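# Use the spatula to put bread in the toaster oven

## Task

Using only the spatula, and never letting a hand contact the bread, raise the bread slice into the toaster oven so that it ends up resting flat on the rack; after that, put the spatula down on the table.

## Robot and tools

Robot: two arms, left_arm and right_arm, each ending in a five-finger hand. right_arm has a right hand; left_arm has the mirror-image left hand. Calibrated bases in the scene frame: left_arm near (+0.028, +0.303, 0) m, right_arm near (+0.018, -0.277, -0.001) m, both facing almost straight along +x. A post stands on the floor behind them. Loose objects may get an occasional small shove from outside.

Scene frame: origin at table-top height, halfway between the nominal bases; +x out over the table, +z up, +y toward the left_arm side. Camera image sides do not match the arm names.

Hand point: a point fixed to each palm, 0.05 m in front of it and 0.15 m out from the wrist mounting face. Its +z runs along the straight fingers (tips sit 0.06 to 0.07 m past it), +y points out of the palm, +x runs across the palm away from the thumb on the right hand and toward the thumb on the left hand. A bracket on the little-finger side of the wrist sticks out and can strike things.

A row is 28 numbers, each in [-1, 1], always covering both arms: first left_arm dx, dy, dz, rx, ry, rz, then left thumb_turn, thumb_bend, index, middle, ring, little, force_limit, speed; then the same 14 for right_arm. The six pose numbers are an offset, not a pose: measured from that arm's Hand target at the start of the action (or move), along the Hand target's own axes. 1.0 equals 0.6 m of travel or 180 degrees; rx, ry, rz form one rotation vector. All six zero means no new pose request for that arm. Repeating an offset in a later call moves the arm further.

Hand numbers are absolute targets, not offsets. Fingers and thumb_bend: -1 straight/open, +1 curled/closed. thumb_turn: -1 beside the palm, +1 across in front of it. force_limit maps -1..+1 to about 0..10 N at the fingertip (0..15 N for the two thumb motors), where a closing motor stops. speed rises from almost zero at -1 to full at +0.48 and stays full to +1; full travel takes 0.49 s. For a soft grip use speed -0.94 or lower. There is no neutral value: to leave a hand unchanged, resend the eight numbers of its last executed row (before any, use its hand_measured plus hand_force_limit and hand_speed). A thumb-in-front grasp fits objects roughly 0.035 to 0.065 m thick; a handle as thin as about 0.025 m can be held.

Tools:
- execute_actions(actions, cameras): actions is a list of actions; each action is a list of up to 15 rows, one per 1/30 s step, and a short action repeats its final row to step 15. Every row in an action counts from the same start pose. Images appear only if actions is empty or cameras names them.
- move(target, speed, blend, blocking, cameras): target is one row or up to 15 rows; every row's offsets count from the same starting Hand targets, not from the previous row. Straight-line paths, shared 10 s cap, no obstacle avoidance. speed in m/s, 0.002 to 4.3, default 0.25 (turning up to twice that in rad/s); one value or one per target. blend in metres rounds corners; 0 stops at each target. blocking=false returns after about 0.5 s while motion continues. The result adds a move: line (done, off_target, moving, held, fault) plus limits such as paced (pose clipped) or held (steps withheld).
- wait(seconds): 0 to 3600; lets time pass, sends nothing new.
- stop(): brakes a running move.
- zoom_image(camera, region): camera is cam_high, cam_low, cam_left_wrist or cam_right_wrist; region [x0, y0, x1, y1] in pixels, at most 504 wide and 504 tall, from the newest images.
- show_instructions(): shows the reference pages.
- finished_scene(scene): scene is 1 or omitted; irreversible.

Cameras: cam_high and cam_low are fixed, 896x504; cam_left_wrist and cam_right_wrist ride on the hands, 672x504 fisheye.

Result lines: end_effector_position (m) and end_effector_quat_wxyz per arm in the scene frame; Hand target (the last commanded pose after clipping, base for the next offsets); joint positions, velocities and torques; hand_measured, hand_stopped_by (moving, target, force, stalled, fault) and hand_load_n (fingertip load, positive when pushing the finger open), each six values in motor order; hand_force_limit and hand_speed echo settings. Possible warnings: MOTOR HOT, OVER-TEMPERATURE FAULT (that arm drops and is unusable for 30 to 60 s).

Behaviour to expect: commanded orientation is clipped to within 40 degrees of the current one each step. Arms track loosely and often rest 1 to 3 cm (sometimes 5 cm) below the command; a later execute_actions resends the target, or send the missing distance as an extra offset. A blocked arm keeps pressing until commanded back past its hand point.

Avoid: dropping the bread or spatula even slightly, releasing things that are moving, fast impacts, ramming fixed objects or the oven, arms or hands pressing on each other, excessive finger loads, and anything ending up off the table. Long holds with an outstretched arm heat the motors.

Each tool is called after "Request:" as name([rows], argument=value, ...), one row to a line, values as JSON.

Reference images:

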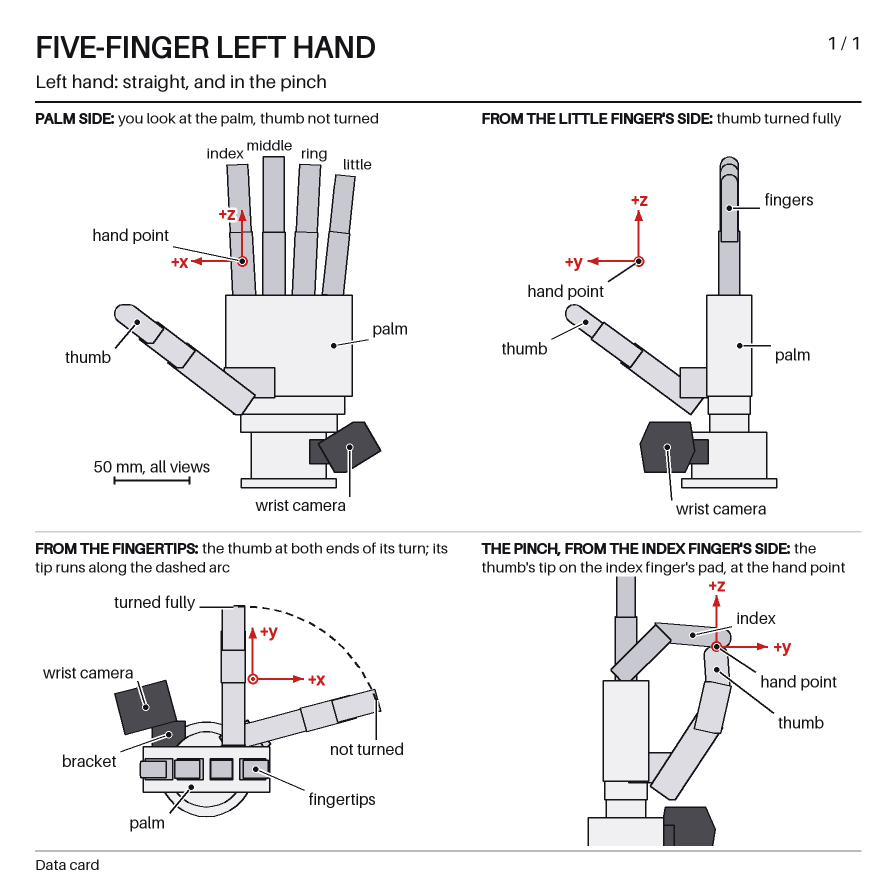

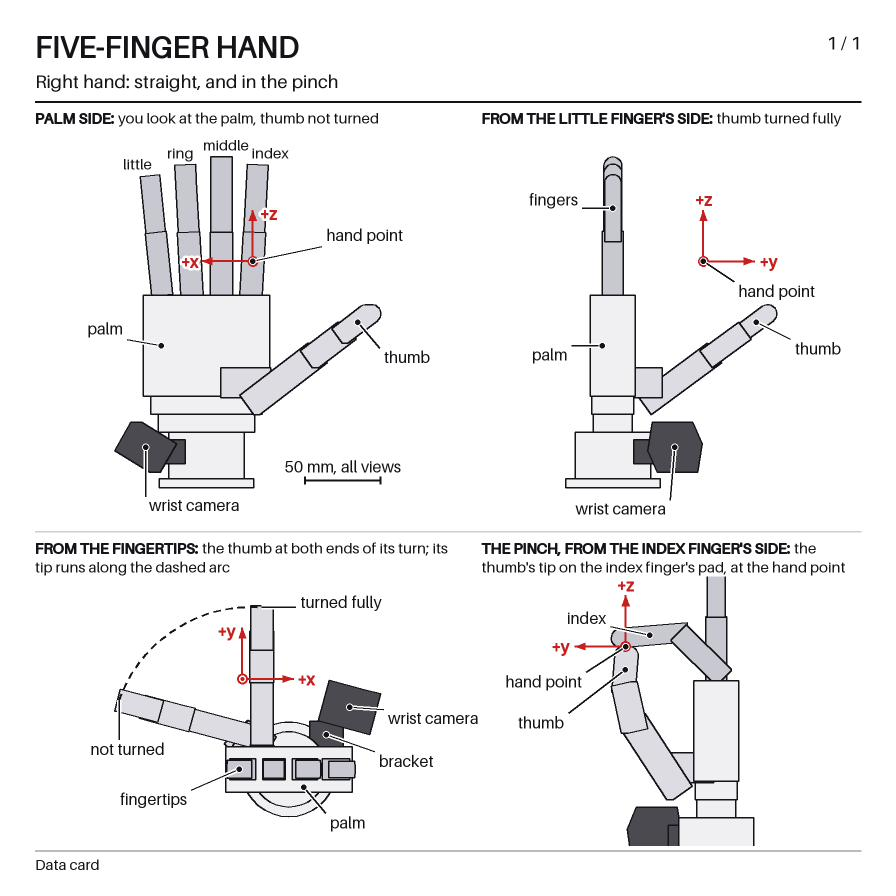

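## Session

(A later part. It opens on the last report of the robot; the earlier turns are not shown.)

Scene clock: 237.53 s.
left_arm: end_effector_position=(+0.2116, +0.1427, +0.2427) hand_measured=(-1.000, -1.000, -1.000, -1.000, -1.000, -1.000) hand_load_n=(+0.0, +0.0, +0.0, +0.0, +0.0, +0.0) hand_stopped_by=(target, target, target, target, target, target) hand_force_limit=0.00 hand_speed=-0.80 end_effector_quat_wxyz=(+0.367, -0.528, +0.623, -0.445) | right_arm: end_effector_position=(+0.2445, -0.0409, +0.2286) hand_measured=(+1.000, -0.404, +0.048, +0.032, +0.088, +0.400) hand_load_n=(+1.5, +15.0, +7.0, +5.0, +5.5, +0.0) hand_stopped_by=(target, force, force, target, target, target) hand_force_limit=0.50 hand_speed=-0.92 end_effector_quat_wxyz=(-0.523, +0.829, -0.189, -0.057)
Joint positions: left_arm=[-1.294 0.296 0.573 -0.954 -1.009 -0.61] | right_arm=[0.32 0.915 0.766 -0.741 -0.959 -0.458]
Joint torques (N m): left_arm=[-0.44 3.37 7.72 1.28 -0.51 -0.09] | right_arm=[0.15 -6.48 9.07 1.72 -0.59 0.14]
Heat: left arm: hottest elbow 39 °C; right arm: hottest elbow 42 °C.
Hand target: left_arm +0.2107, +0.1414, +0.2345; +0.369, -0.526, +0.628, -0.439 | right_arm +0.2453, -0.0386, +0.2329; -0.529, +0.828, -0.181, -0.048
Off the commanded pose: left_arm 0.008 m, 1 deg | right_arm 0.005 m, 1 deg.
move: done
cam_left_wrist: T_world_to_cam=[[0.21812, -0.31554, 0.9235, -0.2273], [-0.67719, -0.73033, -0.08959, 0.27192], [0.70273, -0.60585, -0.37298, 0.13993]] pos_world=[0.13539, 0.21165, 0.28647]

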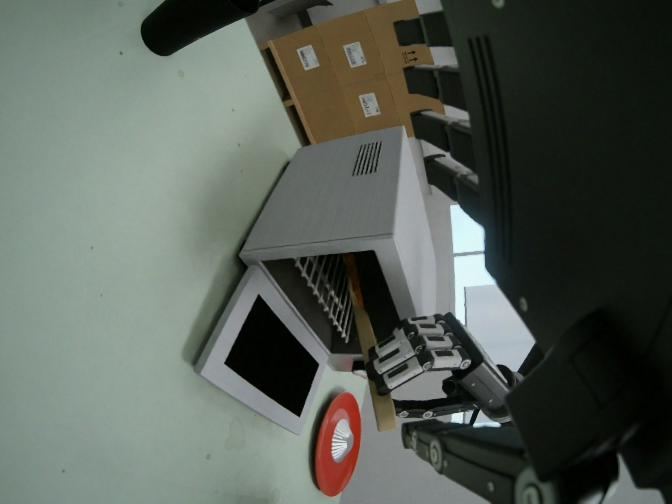

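Request:
move(target=[0,0,0,0,0,0,-1,-1,-1,-1,-1,-1,0,-0.8,-0.0023,0.0157,0.0088,0,0,0,1,0.1,0.05,0.035,0.09,0.4,0.5,-0.92], speed=0.03, cameras=["cam_left_wrist"])

Request:
zoom_image(camera="cam_left_wrist", region=[310, 245, 390, 325])

Scene clock: 239.27 s.
left_arm: end_effector_position=(+0.2116, +0.1427, +0.2427) hand_measured=(-1.000, -1.000, -1.000, -1.000, -1.000, -1.000) hand_load_n=(+0.0, +0.0, +0.0, +0.0, +0.0, +0.0) hand_stopped_by=(target, target, target, target, target, target) hand_force_limit=0.00 hand_speed=-0.80 end_effector_quat_wxyz=(+0.367, -0.528, +0.623, -0.445) | right_arm: end_effector_position=(+0.2405, -0.0394, +0.2184) hand_measured=(+1.000, -0.404, +0.048, +0.032, +0.088, +0.400) hand_load_n=(+2.0, +15.0, +7.0, +4.5, +5.5, +0.0) hand_stopped_by=(target, force, force, target, target, target) hand_force_limit=0.50 hand_speed=-0.92 end_effector_quat_wxyz=(-0.523, +0.829, -0.189, -0.057)
Joint positions: left_arm=[-1.294 0.296 0.573 -0.954 -1.009 -0.61] | right_arm=[0.33 0.908 0.734 -0.706 -0.953 -0.446]
Joint torques (N m): left_arm=[-0.26 3.6 7.64 1.07 -0.56 -0.04] | right_arm=[0.32 -6.59 9.02 1.73 -0.59 0.16]
Heat: left arm: hottest elbow 38 °C; right arm: hottest elbow 42 °C.
Hand target: left_arm +0.2107, +0.1414, +0.2345; +0.369, -0.526, +0.628, -0.439 | right_arm +0.2411, -0.0370, +0.2227; -0.528, +0.828, -0.181, -0.049
Off the commanded pose: left_arm 0.008 m, 1 deg | right_arm 0.005 m, 1 deg.
move: done
cam_left_wrist: T_world_to_cam=[[0.21812, -0.31554, 0.9235, -0.2273], [-0.67719, -0.73033, -0.08959, 0.27192], [0.70273, -0.60585, -0.37298, 0.13993]] pos_world=[0.13539, 0.21165, 0.28647]

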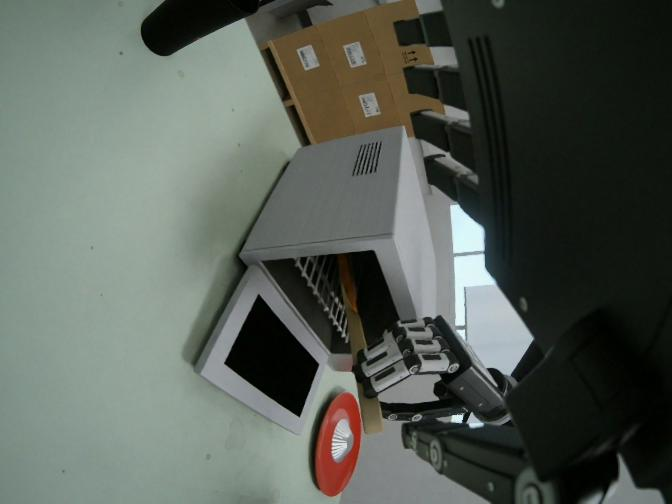

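Scaled by 6.300 from the camera's image (finer frame: 960x720).

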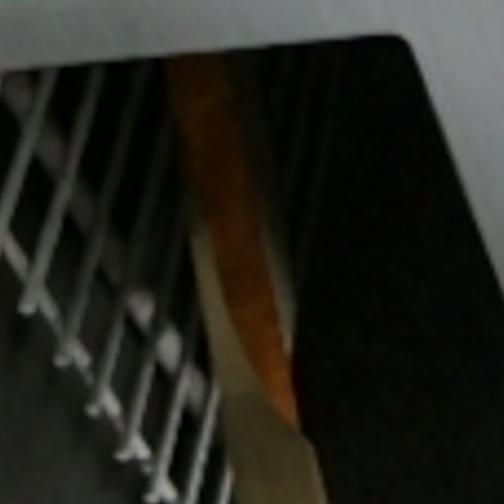

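Request:
move(target=[0,0,0,0,0,0,-1,-1,-1,-1,-1,-1,0,-0.8,0.0023,0.0072,0.0036,0,0,0,1,0.1,0.05,0.035,0.09,0.4,0.5,-0.92], speed=0.02, cameras=["cam_left_wrist"])

Request:
zoom_image(camera="cam_left_wrist", region=[310, 245, 390, 325])

Scene clock: 240.50 s.
left_arm: end_effector_position=(+0.2116, +0.1427, +0.2427) hand_measured=(-1.000, -1.000, -1.000, -1.000, -1.000, -1.000) hand_load_n=(+0.0, +0.0, +0.0, +0.0, +0.0, +0.0) hand_stopped_by=(target, target, target, target, target, target) hand_force_limit=0.00 hand_speed=-0.80 end_effector_quat_wxyz=(+0.367, -0.528, +0.623, -0.445) | right_arm: end_effector_position=(+0.2402, -0.0395, +0.2142) hand_measured=(+1.000, -0.404, +0.048, +0.032, +0.088, +0.400) hand_load_n=(+2.0, +15.0, +7.0, +5.0, +5.5, +0.0) hand_stopped_by=(target, force, force, target, target, target) hand_force_limit=0.50 hand_speed=-0.92 end_effector_quat_wxyz=(-0.524, +0.829, -0.188, -0.056)
Joint positions: left_arm=[-1.294 0.296 0.573 -0.954 -1.009 -0.61] | right_arm=[0.33 0.907 0.722 -0.691 -0.952 -0.445]
Joint torques (N m): left_arm=[-0.73 3.55 7.79 1.11 -0.53 -0.02] | right_arm=[0.26 -6.24 9.06 1.76 -0.58 0.17]
Heat: left arm: hottest elbow 38 °C; right arm: hottest elbow 42 °C.
Hand target: left_arm +0.2107, +0.1414, +0.2345; +0.369, -0.526, +0.628, -0.439 | right_arm +0.2413, -0.0371, +0.2179; -0.529, +0.828, -0.181, -0.048
Off the commanded pose: left_arm 0.008 m, 1 deg | right_arm 0.004 m, 1 deg.
move: done
cam_left_wrist: T_world_to_cam=[[0.21812, -0.31554, 0.9235, -0.2273], [-0.67719, -0.73033, -0.08959, 0.27192], [0.70273, -0.60585, -0.37298, 0.13993]] pos_world=[0.13539, 0.21165, 0.28647]

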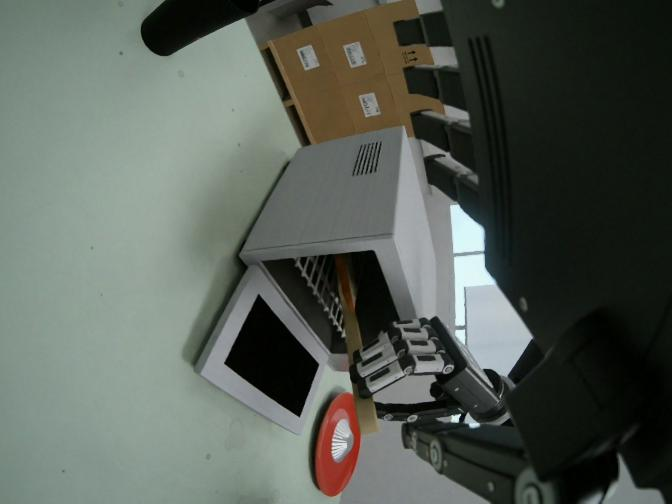

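Scaled by 6.300 from the camera's image (finer frame: 960x720).

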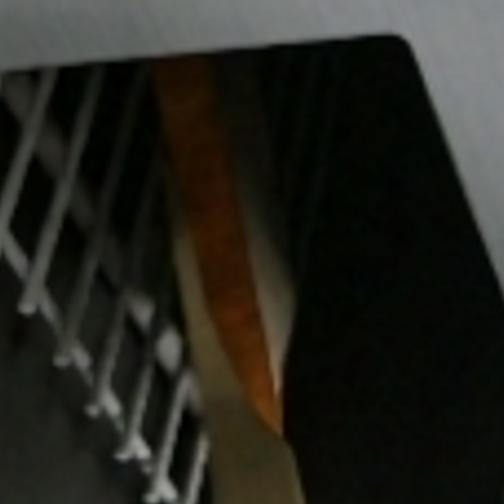

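Request:
move(target=[0,0,0,0,0,0,-1,-1,-1,-1,-1,-1,0,-0.8,0.0023,0.0072,0.0036,0,0,0,1,0.1,0.05,0.035,0.09,0.4,0.5,-0.92], speed=0.02, cameras=["cam_left_wrist"])

Request:
zoom_image(camera="cam_left_wrist", region=[310, 245, 390, 325])

Scene clock: 243.17 s.
left_arm: end_effector_position=(+0.2116, +0.1427, +0.2427) hand_measured=(-1.000, -1.000, -1.000, -1.000, -1.000, -1.000) hand_load_n=(-0.5, +0.0, +0.0, +0.0, -0.5, +0.0) hand_stopped_by=(target, target, target, target, target, target) hand_force_limit=0.00 hand_speed=-0.80 end_effector_quat_wxyz=(+0.367, -0.528, +0.623, -0.445) | right_arm: end_effector_position=(+0.2399, -0.0396, +0.2100) hand_measured=(+1.000, -0.404, +0.048, +0.032, +0.088, +0.400) hand_load_n=(+2.0, +15.0, +7.0, +5.0, +5.5, +0.0) hand_stopped_by=(target, force, force, target, target, target) hand_force_limit=0.50 hand_speed=-0.92 end_effector_quat_wxyz=(-0.524, +0.829, -0.188, -0.055)
Joint positions: left_arm=[-1.294 0.296 0.573 -0.954 -1.009 -0.61] | right_arm=[0.33 0.907 0.71 -0.677 -0.952 -0.445]
Joint torques (N m): left_arm=[-0.62 3.25 7.73 1.17 -0.55 -0.05] | right_arm=[0.21 -5.95 9.02 1.76 -0.59 0.16]
Heat: left arm: hottest elbow 38 °C; right arm: hottest elbow 41 °C.
Hand target: left_arm +0.2107, +0.1414, +0.2345; +0.369, -0.526, +0.628, -0.439 | right_arm +0.2412, -0.0371, +0.2128; -0.528, +0.828, -0.181, -0.048
Off the commanded pose: left_arm 0.008 m, 1 deg | right_arm 0.004 m, 1 deg.
move: done
cam_left_wrist: T_world_to_cam=[[0.21812, -0.31554, 0.9235, -0.2273], [-0.67719, -0.73033, -0.08959, 0.27192], [0.70273, -0.60585, -0.37298, 0.13993]] pos_world=[0.13539, 0.21165, 0.28647]

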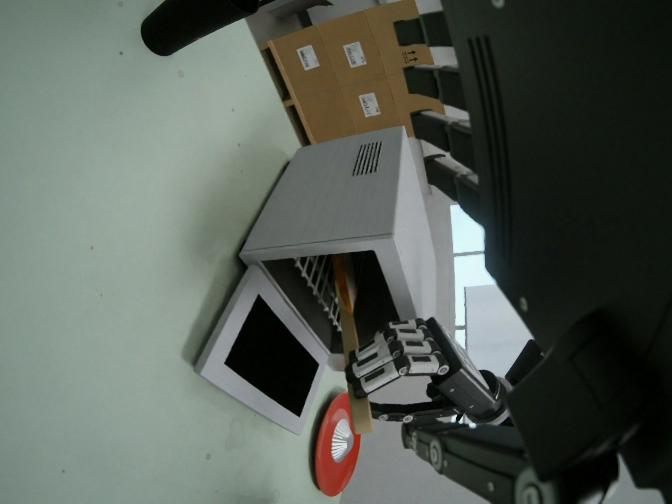

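Scaled by 6.300 from the camera's image (finer frame: 960x720).

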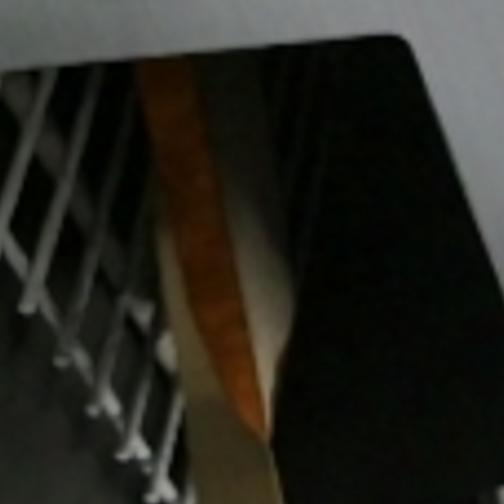

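Request:
move(target=[0,0,0,0,0,0,-1,-1,-1,-1,-1,-1,0,-0.8,0.0023,0.0072,0.0036,0,0,0,1,0.1,0.05,0.035,0.09,0.4,0.5,-0.92], speed=0.02, cameras=["cam_left_wrist"])

Request:
zoom_image(camera="cam_left_wrist", region=[310, 245, 390, 325])

Scene clock: 246.50 s.
left_arm: end_effector_position=(+0.2116, +0.1427, +0.2427) hand_measured=(-1.000, -1.000, -1.000, -1.000, -1.000, -1.000) hand_load_n=(-0.5, +0.0, +0.0, +0.0, -0.5, +0.0) hand_stopped_by=(target, target, target, target, target, target) hand_force_limit=0.00 hand_speed=-0.80 end_effector_quat_wxyz=(+0.367, -0.528, +0.623, -0.445) | right_arm: end_effector_position=(+0.2396, -0.0397, +0.2059) hand_measured=(+1.000, -0.404, +0.048, +0.032, +0.088, +0.400) hand_load_n=(+2.0, +15.0, +7.0, +5.0, +5.5, +0.0) hand_stopped_by=(target, force, force, target, target, target) hand_force_limit=0.50 hand_speed=-0.92 end_effector_quat_wxyz=(-0.525, +0.829, -0.187, -0.053)
Joint positions: left_arm=[-1.294 0.296 0.573 -0.954 -1.009 -0.61] | right_arm=[0.33 0.907 0.699 -0.662 -0.952 -0.445]
Joint torques (N m): left_arm=[-0.09 3.19 7.72 1.21 -0.53 -0.04] | right_arm=[0.21 -5.54 8.98 1.73 -0.58 0.16]
Heat: left arm: hottest elbow 38 °C; right arm: hottest elbow 41 °C.
Hand target: left_arm +0.2107, +0.1414, +0.2345; +0.369, -0.526, +0.628, -0.439 | right_arm +0.2412, -0.0372, +0.2078; -0.528, +0.828, -0.181, -0.048
Off the commanded pose: left_arm 0.008 m, 1 deg | right_arm 0.003 m, 1 deg.
move: done
cam_left_wrist: T_world_to_cam=[[0.21812, -0.31554, 0.9235, -0.2273], [-0.67719, -0.73033, -0.08959, 0.27192], [0.70273, -0.60585, -0.37298, 0.13993]] pos_world=[0.13539, 0.21165, 0.28647]

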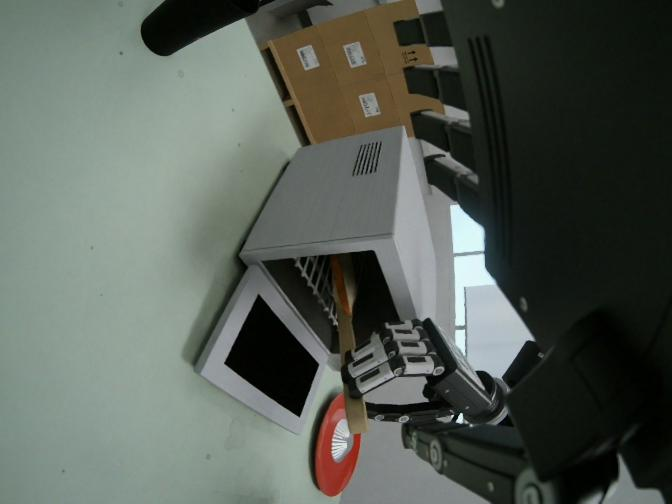

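Scaled by 6.300 from the camera's image (finer frame: 960x720).

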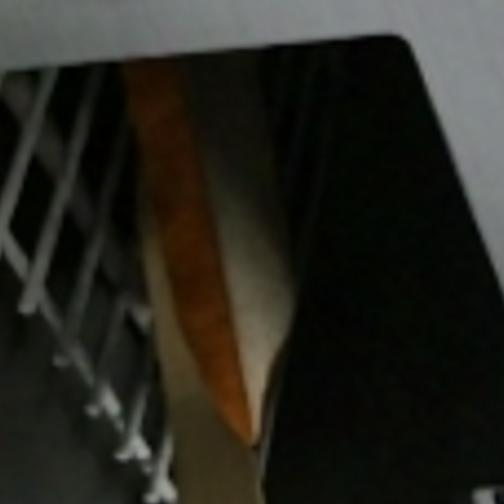

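Request:
wait(seconds=0.1, cameras=["all"])

Request:
zoom_image(camera="cam_low", region=[200, 170, 320, 270])

Request:
zoom_image(camera="cam_right_wrist", region=[300, 0, 672, 300])

Request:
zoom_image(camera="cam_left_wrist", region=[230, 220, 450, 440])

Scene clock: 247.60 s.
left_arm: end_effector_position=(+0.2116, +0.1427, +0.2427) hand_measured=(-1.000, -1.000, -1.000, -1.000, -1.000, -1.000) hand_load_n=(-0.5, +0.0, +0.0, +0.0, +0.0, +0.0) hand_stopped_by=(target, target, target, target, target, target) hand_force_limit=0.00 hand_speed=-0.80 end_effector_quat_wxyz=(+0.367, -0.528, +0.623, -0.445) | right_arm: end_effector_position=(+0.2397, -0.0396, +0.2060) hand_measured=(+1.000, -0.404, +0.048, +0.032, +0.088, +0.400) hand_load_n=(+2.0, +15.0, +7.0, +5.0, +5.5, +0.0) hand_stopped_by=(target, force, force, target, target, target) hand_force_limit=0.50 hand_speed=-0.92 end_effector_quat_wxyz=(-0.525, +0.829, -0.187, -0.053)
Joint positions: left_arm=[-1.294 0.296 0.573 -0.954 -1.009 -0.61] | right_arm=[0.33 0.907 0.699 -0.661 -0.952 -0.445]
Joint torques (N m): left_arm=[-0.79 3.78 7.77 1.16 -0.54 -0.1] | right_arm=[0.15 -5.6 8.96 1.76 -0.59 0.15]
Heat: left arm: hottest elbow 38 °C; right arm: hottest elbow 41 °C.
Hand target: left_arm +0.2107, +0.1414, +0.2345; +0.369, -0.526, +0.628, -0.439 | right_arm +0.2412, -0.0371, +0.2078; -0.529, +0.828, -0.181, -0.048
Off the commanded pose: left_arm 0.008 m, 1 deg | right_arm 0.003 m, 1 deg.
wait: 0.10 s; at rest from the start
cam_left_wrist: T_world_to_cam=[[0.21812, -0.31554, 0.9235, -0.2273], [-0.67719, -0.73033, -0.08959, 0.27192], [0.70273, -0.60585, -0.37298, 0.13993]] pos_world=[0.13539, 0.21165, 0.28647]
cam_right_wrist: T_world_to_cam=[[-0.09162, -0.4303, -0.89802, 0.19227], [-0.90087, -0.34844, 0.25888, 0.14528], [-0.42431, 0.83272, -0.35572, 0.32534]] pos_world=[0.28654, -0.13756, 0.25079]

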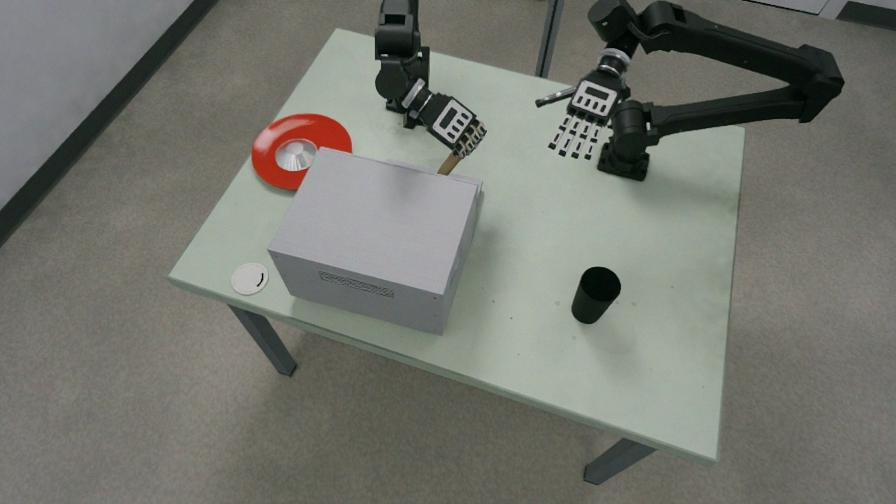

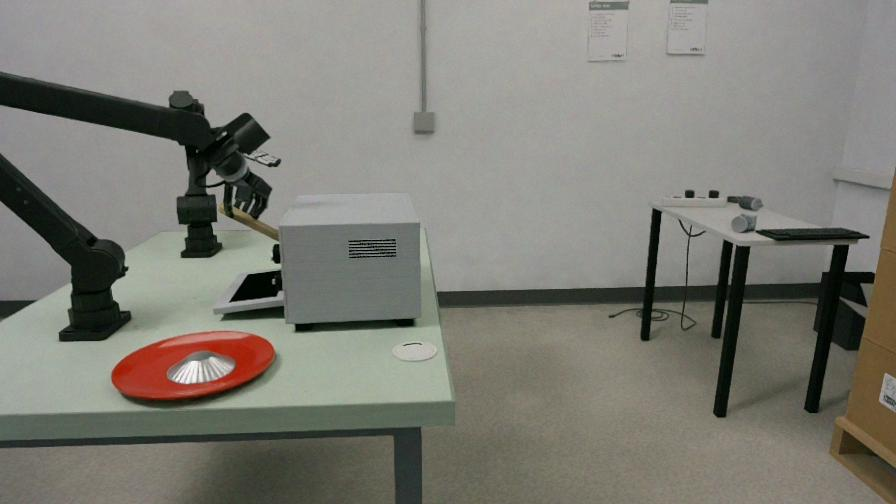

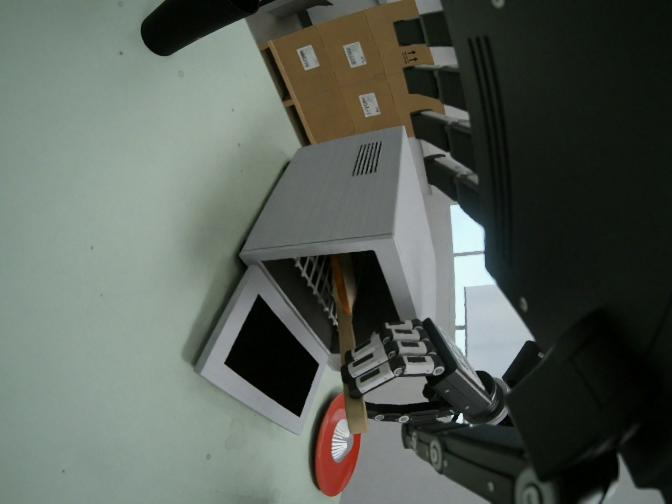

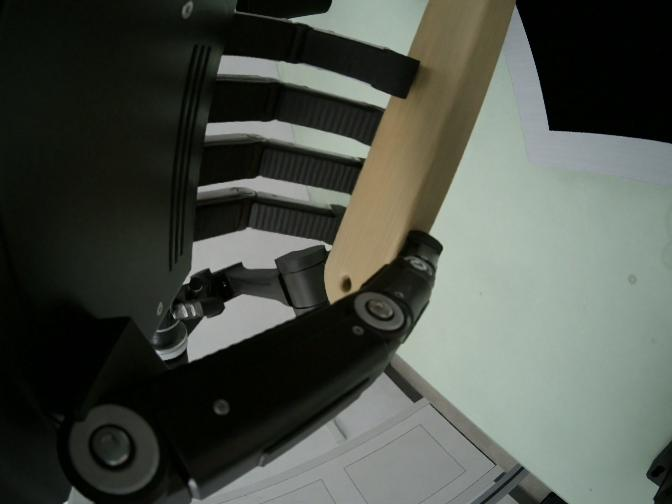

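Scaled by 4.200.

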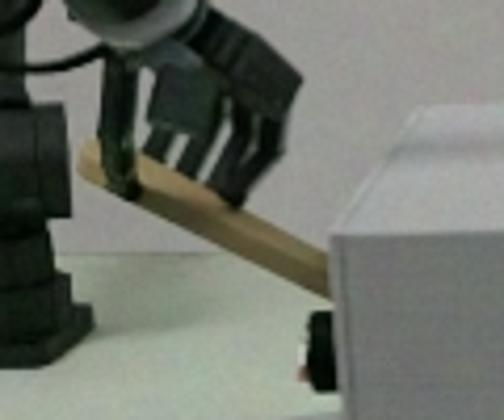

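Scaled by 1.355 from the camera's image (finer frame: 960x720).

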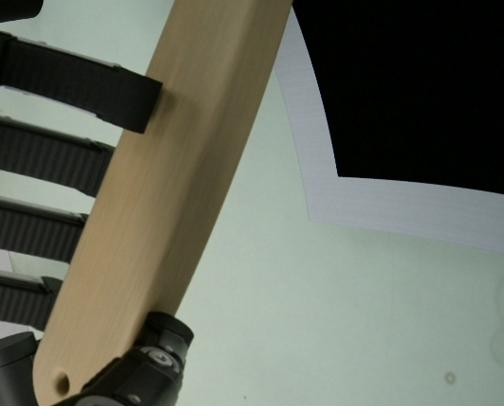

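Scaled by 2.291 from the camera's image (finer frame: 960x720).

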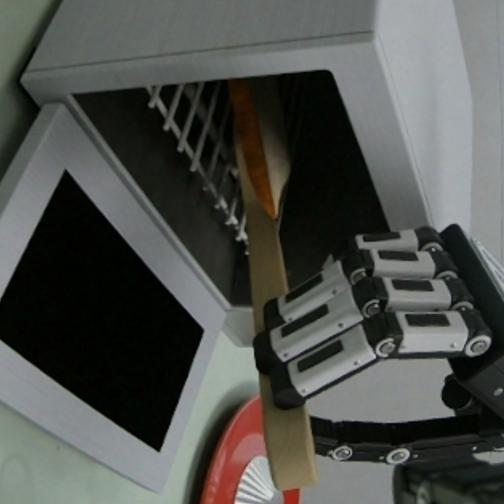

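Request:
zoom_image(camera="cam_high", region=[400, 80, 520, 200])

Scaled by 4.200.

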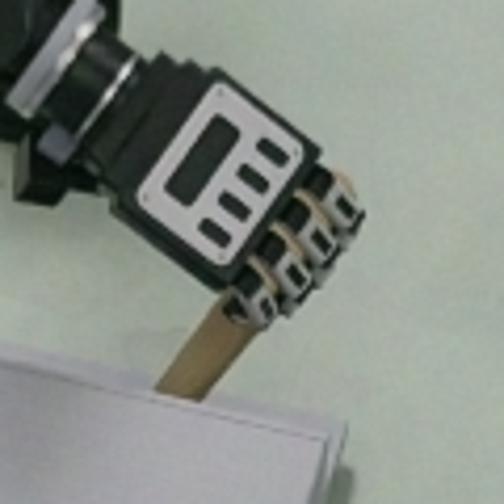

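Request:
move(target=[0,0,0,0,0,0,-1,-1,-1,-1,-1,-1,0,-0.8,0.0023,0.0072,0.0036,0,0,0,1,0.1,0.05,0.035,0.09,0.4,0.5,-0.92], speed=0.02, cameras=["cam_left_wrist"])

Request:
zoom_image(camera="cam_left_wrist", region=[310, 245, 390, 325])

Scene clock: 259.77 s.
left_arm: end_effector_position=(+0.2116, +0.1427, +0.2427) hand_measured=(-1.000, -1.000, -1.000, -1.000, -1.000, -1.000) hand_load_n=(+0.0, +0.0, +0.0, +0.0, +0.0, +0.0) hand_stopped_by=(target, target, target, target, target, target) hand_force_limit=0.00 hand_speed=-0.80 end_effector_quat_wxyz=(+0.367, -0.528, +0.623, -0.445) | right_arm: end_effector_position=(+0.2401, -0.0395, +0.2027) hand_measured=(+1.000, -0.404, +0.048, +0.032, +0.088, +0.400) hand_load_n=(+2.5, +15.0, +7.0, +5.0, +5.0, +0.0) hand_stopped_by=(target, force, force, target, target, target) hand_force_limit=0.50 hand_speed=-0.92 end_effector_quat_wxyz=(-0.526, +0.828, -0.185, -0.051)
Joint positions: left_arm=[-1.294 0.296 0.573 -0.954 -1.009 -0.61] | right_arm=[0.33 0.907 0.689 -0.645 -0.952 -0.445]
Joint torques (N m): left_arm=[-0.62 3.43 7.64 1.11 -0.51 -0.09] | right_arm=[0.09 -5.25 8.77 1.7 -0.58 0.15]
Heat: left arm: hottest elbow 37 °C; right arm: hottest elbow 41 °C.
Hand target: left_arm +0.2107, +0.1414, +0.2345; +0.369, -0.526, +0.628, -0.439 | right_arm +0.2412, -0.0372, +0.2027; -0.528, +0.828, -0.181, -0.048
Off the commanded pose: left_arm 0.008 m, 1 deg | right_arm 0.003 m, 1 deg.
move: done
cam_left_wrist: T_world_to_cam=[[0.21812, -0.31554, 0.9235, -0.2273], [-0.67719, -0.73033, -0.08959, 0.27192], [0.70273, -0.60585, -0.37298, 0.13993]] pos_world=[0.13539, 0.21165, 0.28647]

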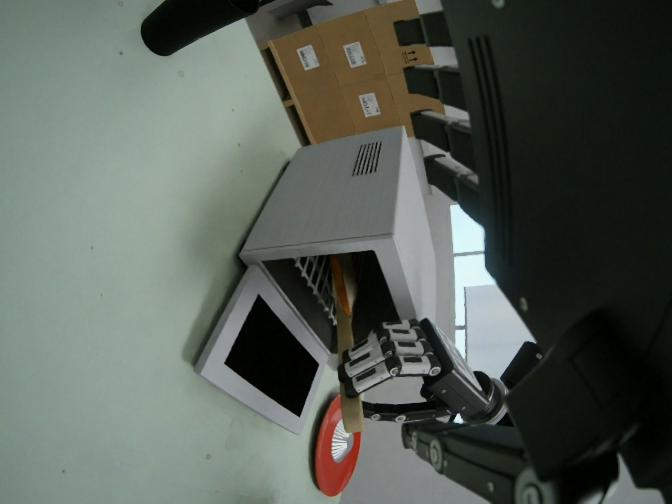

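Scaled by 6.300 from the camera's image (finer frame: 960x720).

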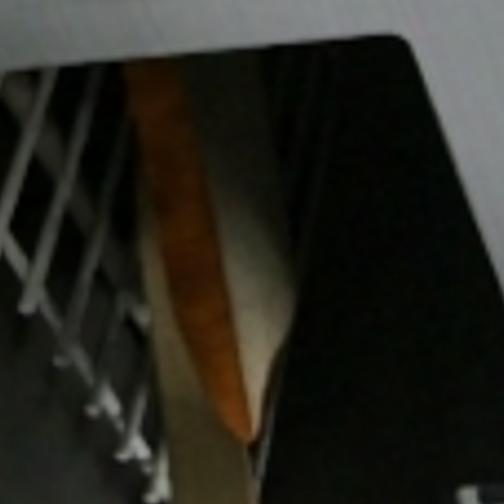

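Request:
move(target=[0,0,0,0,0,0,-1,-1,-1,-1,-1,-1,0,-0.8,-0.048,0.01,0.0101,0,0,0,1,0.1,0.05,0.035,0.09,0.4,0.5,-0.92], speed=0.03, cameras=["cam_left_wrist"])

Request:
zoom_image(camera="cam_left_wrist", region=[310, 245, 390, 325])

Scene clock: 262.17 s.
left_arm: end_effector_position=(+0.2116, +0.1427, +0.2427) hand_measured=(-1.000, -1.000, -1.000, -1.000, -1.000, -1.000) hand_load_n=(-0.5, +0.0, +0.0, +0.0, +0.0, +0.0) hand_stopped_by=(target, target, target, target, target, target) hand_force_limit=0.00 hand_speed=-0.80 end_effector_quat_wxyz=(+0.367, -0.528, +0.623, -0.445) | right_arm: end_effector_position=(+0.2139, -0.0291, +0.2003) hand_measured=(+1.000, -0.404, +0.048, +0.032, +0.088, +0.400) hand_load_n=(+2.5, +15.0, +7.5, +4.5, +5.0, +0.0) hand_stopped_by=(target, force, force, target, target, target) hand_force_limit=0.50 hand_speed=-0.92 end_effector_quat_wxyz=(-0.525, +0.830, -0.183, -0.051)
Joint positions: left_arm=[-1.294 0.296 0.573 -0.954 -1.009 -0.61] | right_arm=[0.406 0.828 0.637 -0.606 -0.9 -0.362]
Joint torques (N m): left_arm=[-0.56 3.19 7.84 1.13 -0.55 0] | right_arm=[0.15 -5.13 8.87 1.74 -0.52 0.26]
Heat: left arm: hottest elbow 37 °C; right arm: hottest elbow 40 °C.
Hand target: left_arm +0.2107, +0.1414, +0.2345; +0.369, -0.526, +0.628, -0.439 | right_arm +0.2131, -0.0269, +0.2028; -0.529, +0.828, -0.181, -0.048
Off the commanded pose: left_arm 0.008 m, 1 deg | right_arm 0.003 m, 1 deg.
move: done
cam_left_wrist: T_world_to_cam=[[0.21812, -0.31554, 0.9235, -0.2273], [-0.67719, -0.73033, -0.08959, 0.27192], [0.70273, -0.60585, -0.37298, 0.13993]] pos_world=[0.13539, 0.21165, 0.28647]

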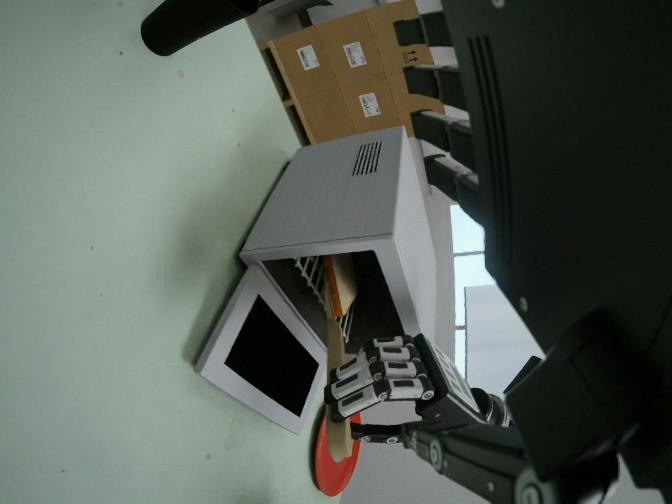

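Scaled by 6.300 from the camera's image (finer frame: 960x720).

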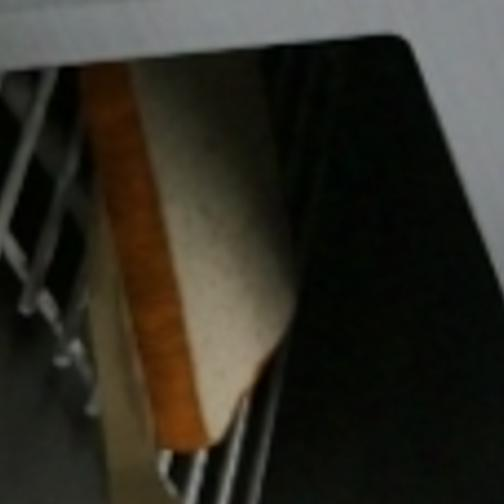

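Request:
move(target=[0,0,0,0,0,0,-1,-1,-1,-1,-1,-1,0,-0.8,-0.0325,0.0048,0.005,0,0,0,1,0.1,0.05,0.035,0.09,0.4,0.5,-0.92], speed=0.03, cameras=["cam_left_wrist"])

Request:
zoom_image(camera="cam_left_wrist", region=[290, 245, 390, 345])

Scene clock: 264.43 s.
left_arm: end_effector_position=(+0.2116, +0.1427, +0.2427) hand_measured=(-1.000, -1.000, -1.000, -1.000, -1.000, -1.000) hand_load_n=(+0.0, +0.0, -0.5, +0.0, +0.0, +0.0) hand_stopped_by=(target, target, target, target, target, target) hand_force_limit=0.00 hand_speed=-0.80 end_effector_quat_wxyz=(+0.367, -0.528, +0.623, -0.445) | right_arm: end_effector_position=(+0.1945, -0.0227, +0.2013) hand_measured=(+1.000, -0.404, +0.048, +0.032, +0.088, +0.400) hand_load_n=(+2.5, +15.0, +7.5, +4.5, +5.5, +0.0) hand_stopped_by=(target, force, force, target, target, target) hand_force_limit=0.50 hand_speed=-0.92 end_effector_quat_wxyz=(-0.524, +0.830, -0.184, -0.052)
Joint positions: left_arm=[-1.294 0.296 0.573 -0.954 -1.009 -0.61] | right_arm=[0.465 0.768 0.608 -0.592 -0.858 -0.298]
Joint torques (N m): left_arm=[-0.38 3.49 7.73 1.26 -0.53 -0.08] | right_arm=[0.21 -4.42 9.03 1.81 -0.46 0.21]
Heat: left arm: hottest elbow 37 °C; right arm: hottest elbow 40 °C.
Hand target: left_arm +0.2107, +0.1414, +0.2345; +0.369, -0.526, +0.628, -0.439 | right_arm +0.1941, -0.0204, +0.2043; -0.529, +0.828, -0.181, -0.049
Off the commanded pose: left_arm 0.008 m, 1 deg | right_arm 0.004 m, 1 deg.
move: done
cam_left_wrist: T_world_to_cam=[[0.21812, -0.31554, 0.9235, -0.2273], [-0.67719, -0.73033, -0.08959, 0.27192], [0.70273, -0.60585, -0.37298, 0.13993]] pos_world=[0.13539, 0.21165, 0.28647]

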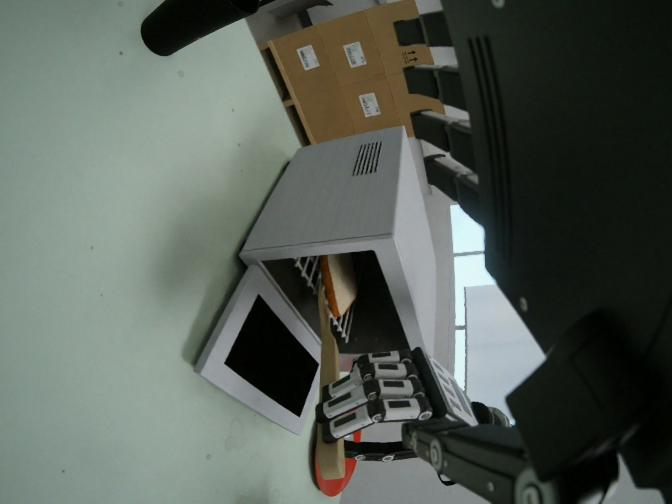

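Scaled by 5.040 from the camera's image (finer frame: 960x720).

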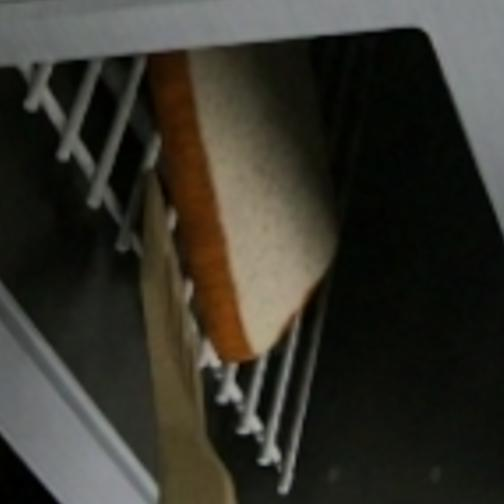

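Request:
move(target=[0,0,0,0,0,0,-1,-1,-1,-1,-1,-1,0,-0.8,-0.0488,0.0076,0.0079,0,0,0,1,0.1,0.05,0.035,0.09,0.4,0.5,-0.92], speed=0.035, cameras=["cam_left_wrist"])

Request:
zoom_image(camera="cam_left_wrist", region=[290, 245, 390, 345])

Scene clock: 267.00 s.
left_arm: end_effector_position=(+0.2116, +0.1427, +0.2427) hand_measured=(-1.000, -1.000, -1.000, -1.000, -1.000, -1.000) hand_load_n=(+0.0, +0.0, -0.5, -0.5, +0.0, +0.0) hand_stopped_by=(target, target, target, target, target, target) hand_force_limit=0.00 hand_speed=-0.80 end_effector_quat_wxyz=(+0.367, -0.528, +0.623, -0.445) | right_arm: end_effector_position=(+0.1654, -0.0131, +0.2019) hand_measured=(+1.000, -0.404, +0.048, +0.032, +0.088, +0.400) hand_load_n=(+2.0, +15.0, +7.0, +5.0, +5.5, +0.0) hand_stopped_by=(target, force, force, target, target, target) hand_force_limit=0.50 hand_speed=-0.92 end_effector_quat_wxyz=(-0.521, +0.831, -0.187, -0.054)
Joint positions: left_arm=[-1.294 0.296 0.573 -0.954 -1.009 -0.61] | right_arm=[0.567 0.682 0.57 -0.574 -0.779 -0.197]
Joint torques (N m): left_arm=[-0.44 3.78 7.58 1.21 -0.52 -0.1] | right_arm=[0.15 -3.49 9.31 2.03 -0.4 0.16]
Heat: left arm: hottest elbow 37 °C; right arm: hottest elbow 40 °C.
Hand target: left_arm +0.2107, +0.1414, +0.2345; +0.369, -0.526, +0.628, -0.439 | right_arm +0.1658, -0.0106, +0.2062; -0.528, +0.828, -0.181, -0.049
Off the commanded pose: left_arm 0.008 m, 1 deg | right_arm 0.005 m, 1 deg.
move: done
cam_left_wrist: T_world_to_cam=[[0.21812, -0.31554, 0.9235, -0.2273], [-0.67719, -0.73033, -0.08959, 0.27192], [0.70273, -0.60585, -0.37298, 0.13993]] pos_world=[0.13539, 0.21165, 0.28647]

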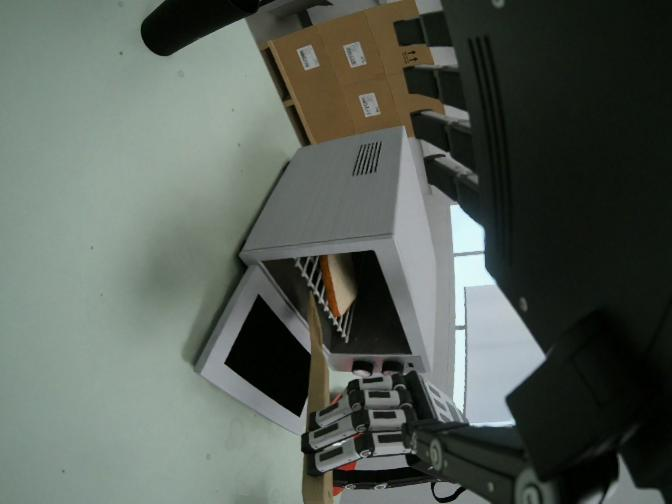

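Scaled by 5.040 from the camera's image (finer frame: 960x720).

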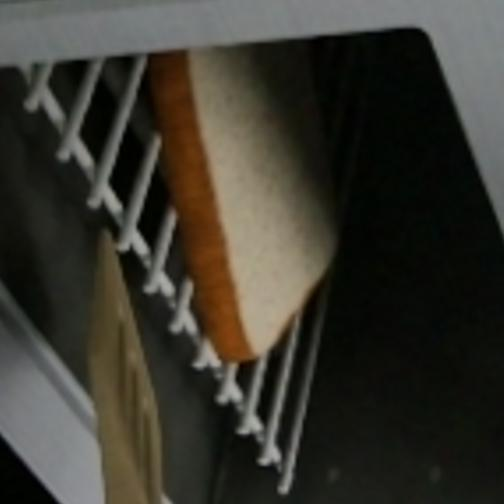

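Request:
move([
  [-0.3297,0.0103,0.0669,-0.0954,-0.1436,-0.016,-1,-1,-1,-1,-1,-1,0,-0.8,-0.0868,-0.0048,0.0059,0,0,0,1,0.1,0.05,0.035,0.09,0.4,0.5,-0.92],
  [-0.5692,0.1287,-0.1325,-0.1907,-0.2872,-0.0319,-1,-1,-1,-1,-1,-1,0,-0.8,-0.1393,0.0105,0.0321,-0.0151,-0.0477,-0.0243,1,0.1,0.05,0.035,0.09,0.4,0.5,-0.92],
], speed=0.12, blend=[0.04,0], cameras=["all"])

Scene clock: 276.63 s.
left_arm: end_effector_position=(+0.1653, +0.4868, +0.1708) hand_measured=(-1.000, -1.000, -1.000, -1.000, -1.000, -1.000) hand_load_n=(+0.0, +0.0, +0.0, +0.0, +0.0, +0.0) hand_stopped_by=(target, target, target, target, target, target) hand_force_limit=0.00 hand_speed=-0.80 end_effector_quat_wxyz=(-0.396, +0.780, -0.484, -0.014) | right_arm: end_effector_position=(+0.0872, +0.0207, +0.2109) hand_measured=(+1.000, -0.404, +0.048, +0.032, +0.088, +0.400) hand_load_n=(+2.0, +15.0, +7.0, +4.5, +5.5, +0.5) hand_stopped_by=(target, force, force, target, target, target) hand_force_limit=0.50 hand_speed=-0.92 end_effector_quat_wxyz=(-0.515, +0.843, -0.120, -0.098)
Joint positions: left_arm=[0.79 0.428 0.573 -0.916 -0.186 0.412] | right_arm=[0.895 0.614 0.558 -0.545 -0.648 -0.064]
Joint torques (N m): left_arm=[0.32 1.38 11.43 1.89 -0.11 0.09] | right_arm=[0.15 -1.61 10.02 2.19 -0.55 0.01]
Heat: left arm: hottest elbow 37 °C; right arm: hottest elbow 40 °C.
Hand target: left_arm +0.1710, +0.4953, +0.1896; -0.414, +0.774, -0.479, -0.011 | right_arm +0.0881, +0.0251, +0.2151; -0.522, +0.841, -0.109, -0.094
Off the commanded pose: left_arm 0.021 m, 2 deg | right_arm 0.006 m, 2 deg.
move: off_target (left_arm)
cam_left_wrist: T_world_to_cam=[[0.86503, -0.03823, 0.50026, -0.21188], [0.05945, -0.98225, -0.17788, 0.50144], [0.49818, 0.18361, -0.84741, 0.08471]] pos_world=[0.11127, 0.46888, 0.26697]
cam_right_wrist: T_world_to_cam=[[-0.02413, -0.4473, -0.89406, 0.20224], [-0.83048, -0.48888, 0.26701, 0.02275], [-0.55652, 0.74894, -0.35968, 0.22622]] pos_world=[0.14967, -0.06784, 0.2561]

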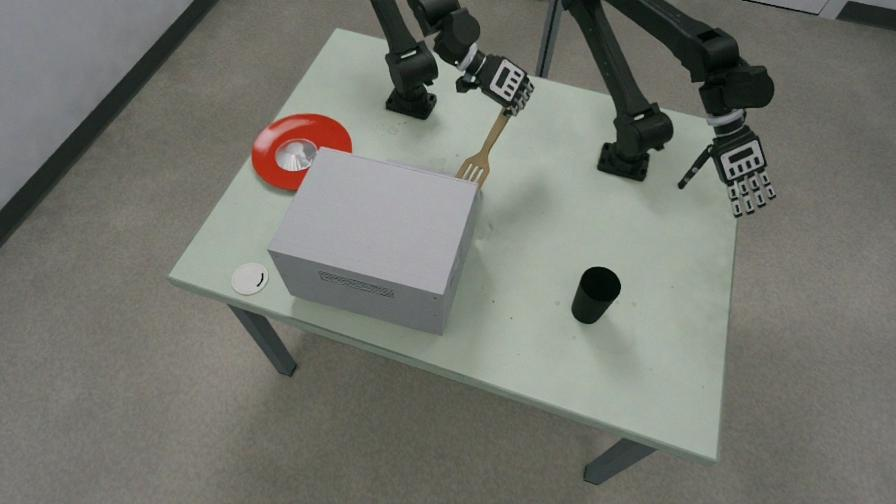

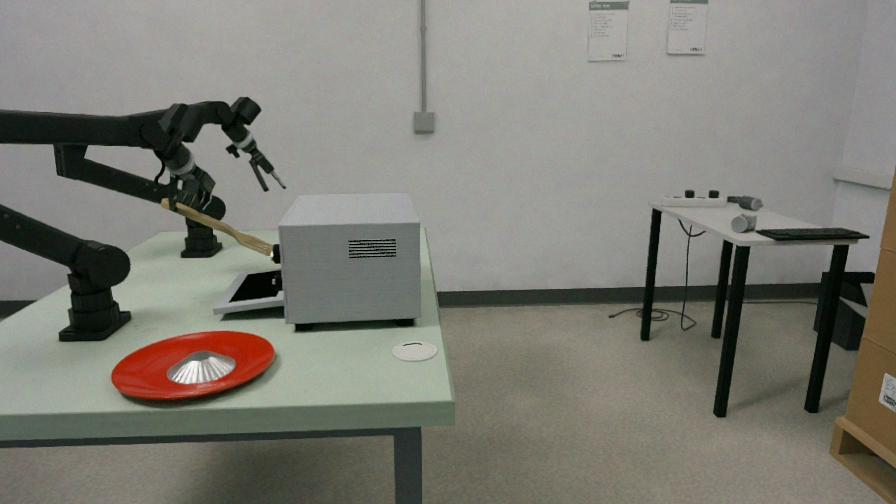

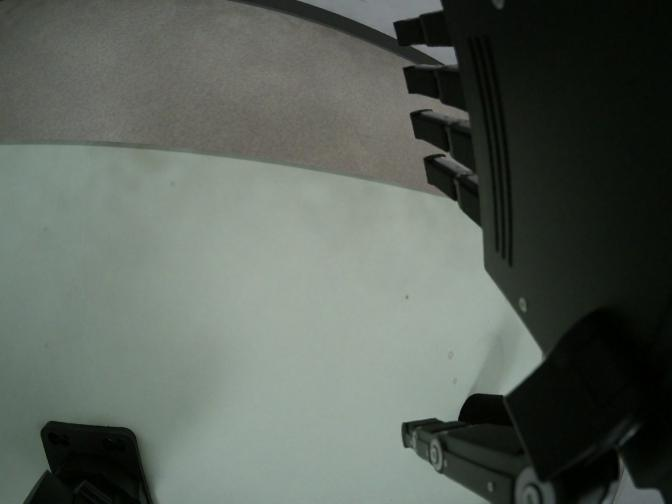

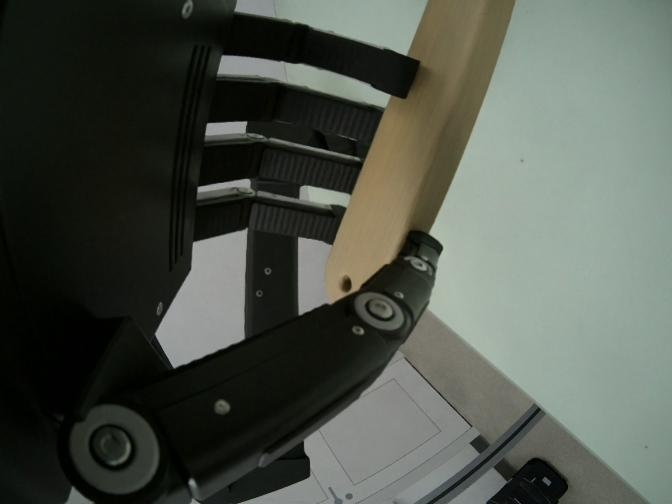

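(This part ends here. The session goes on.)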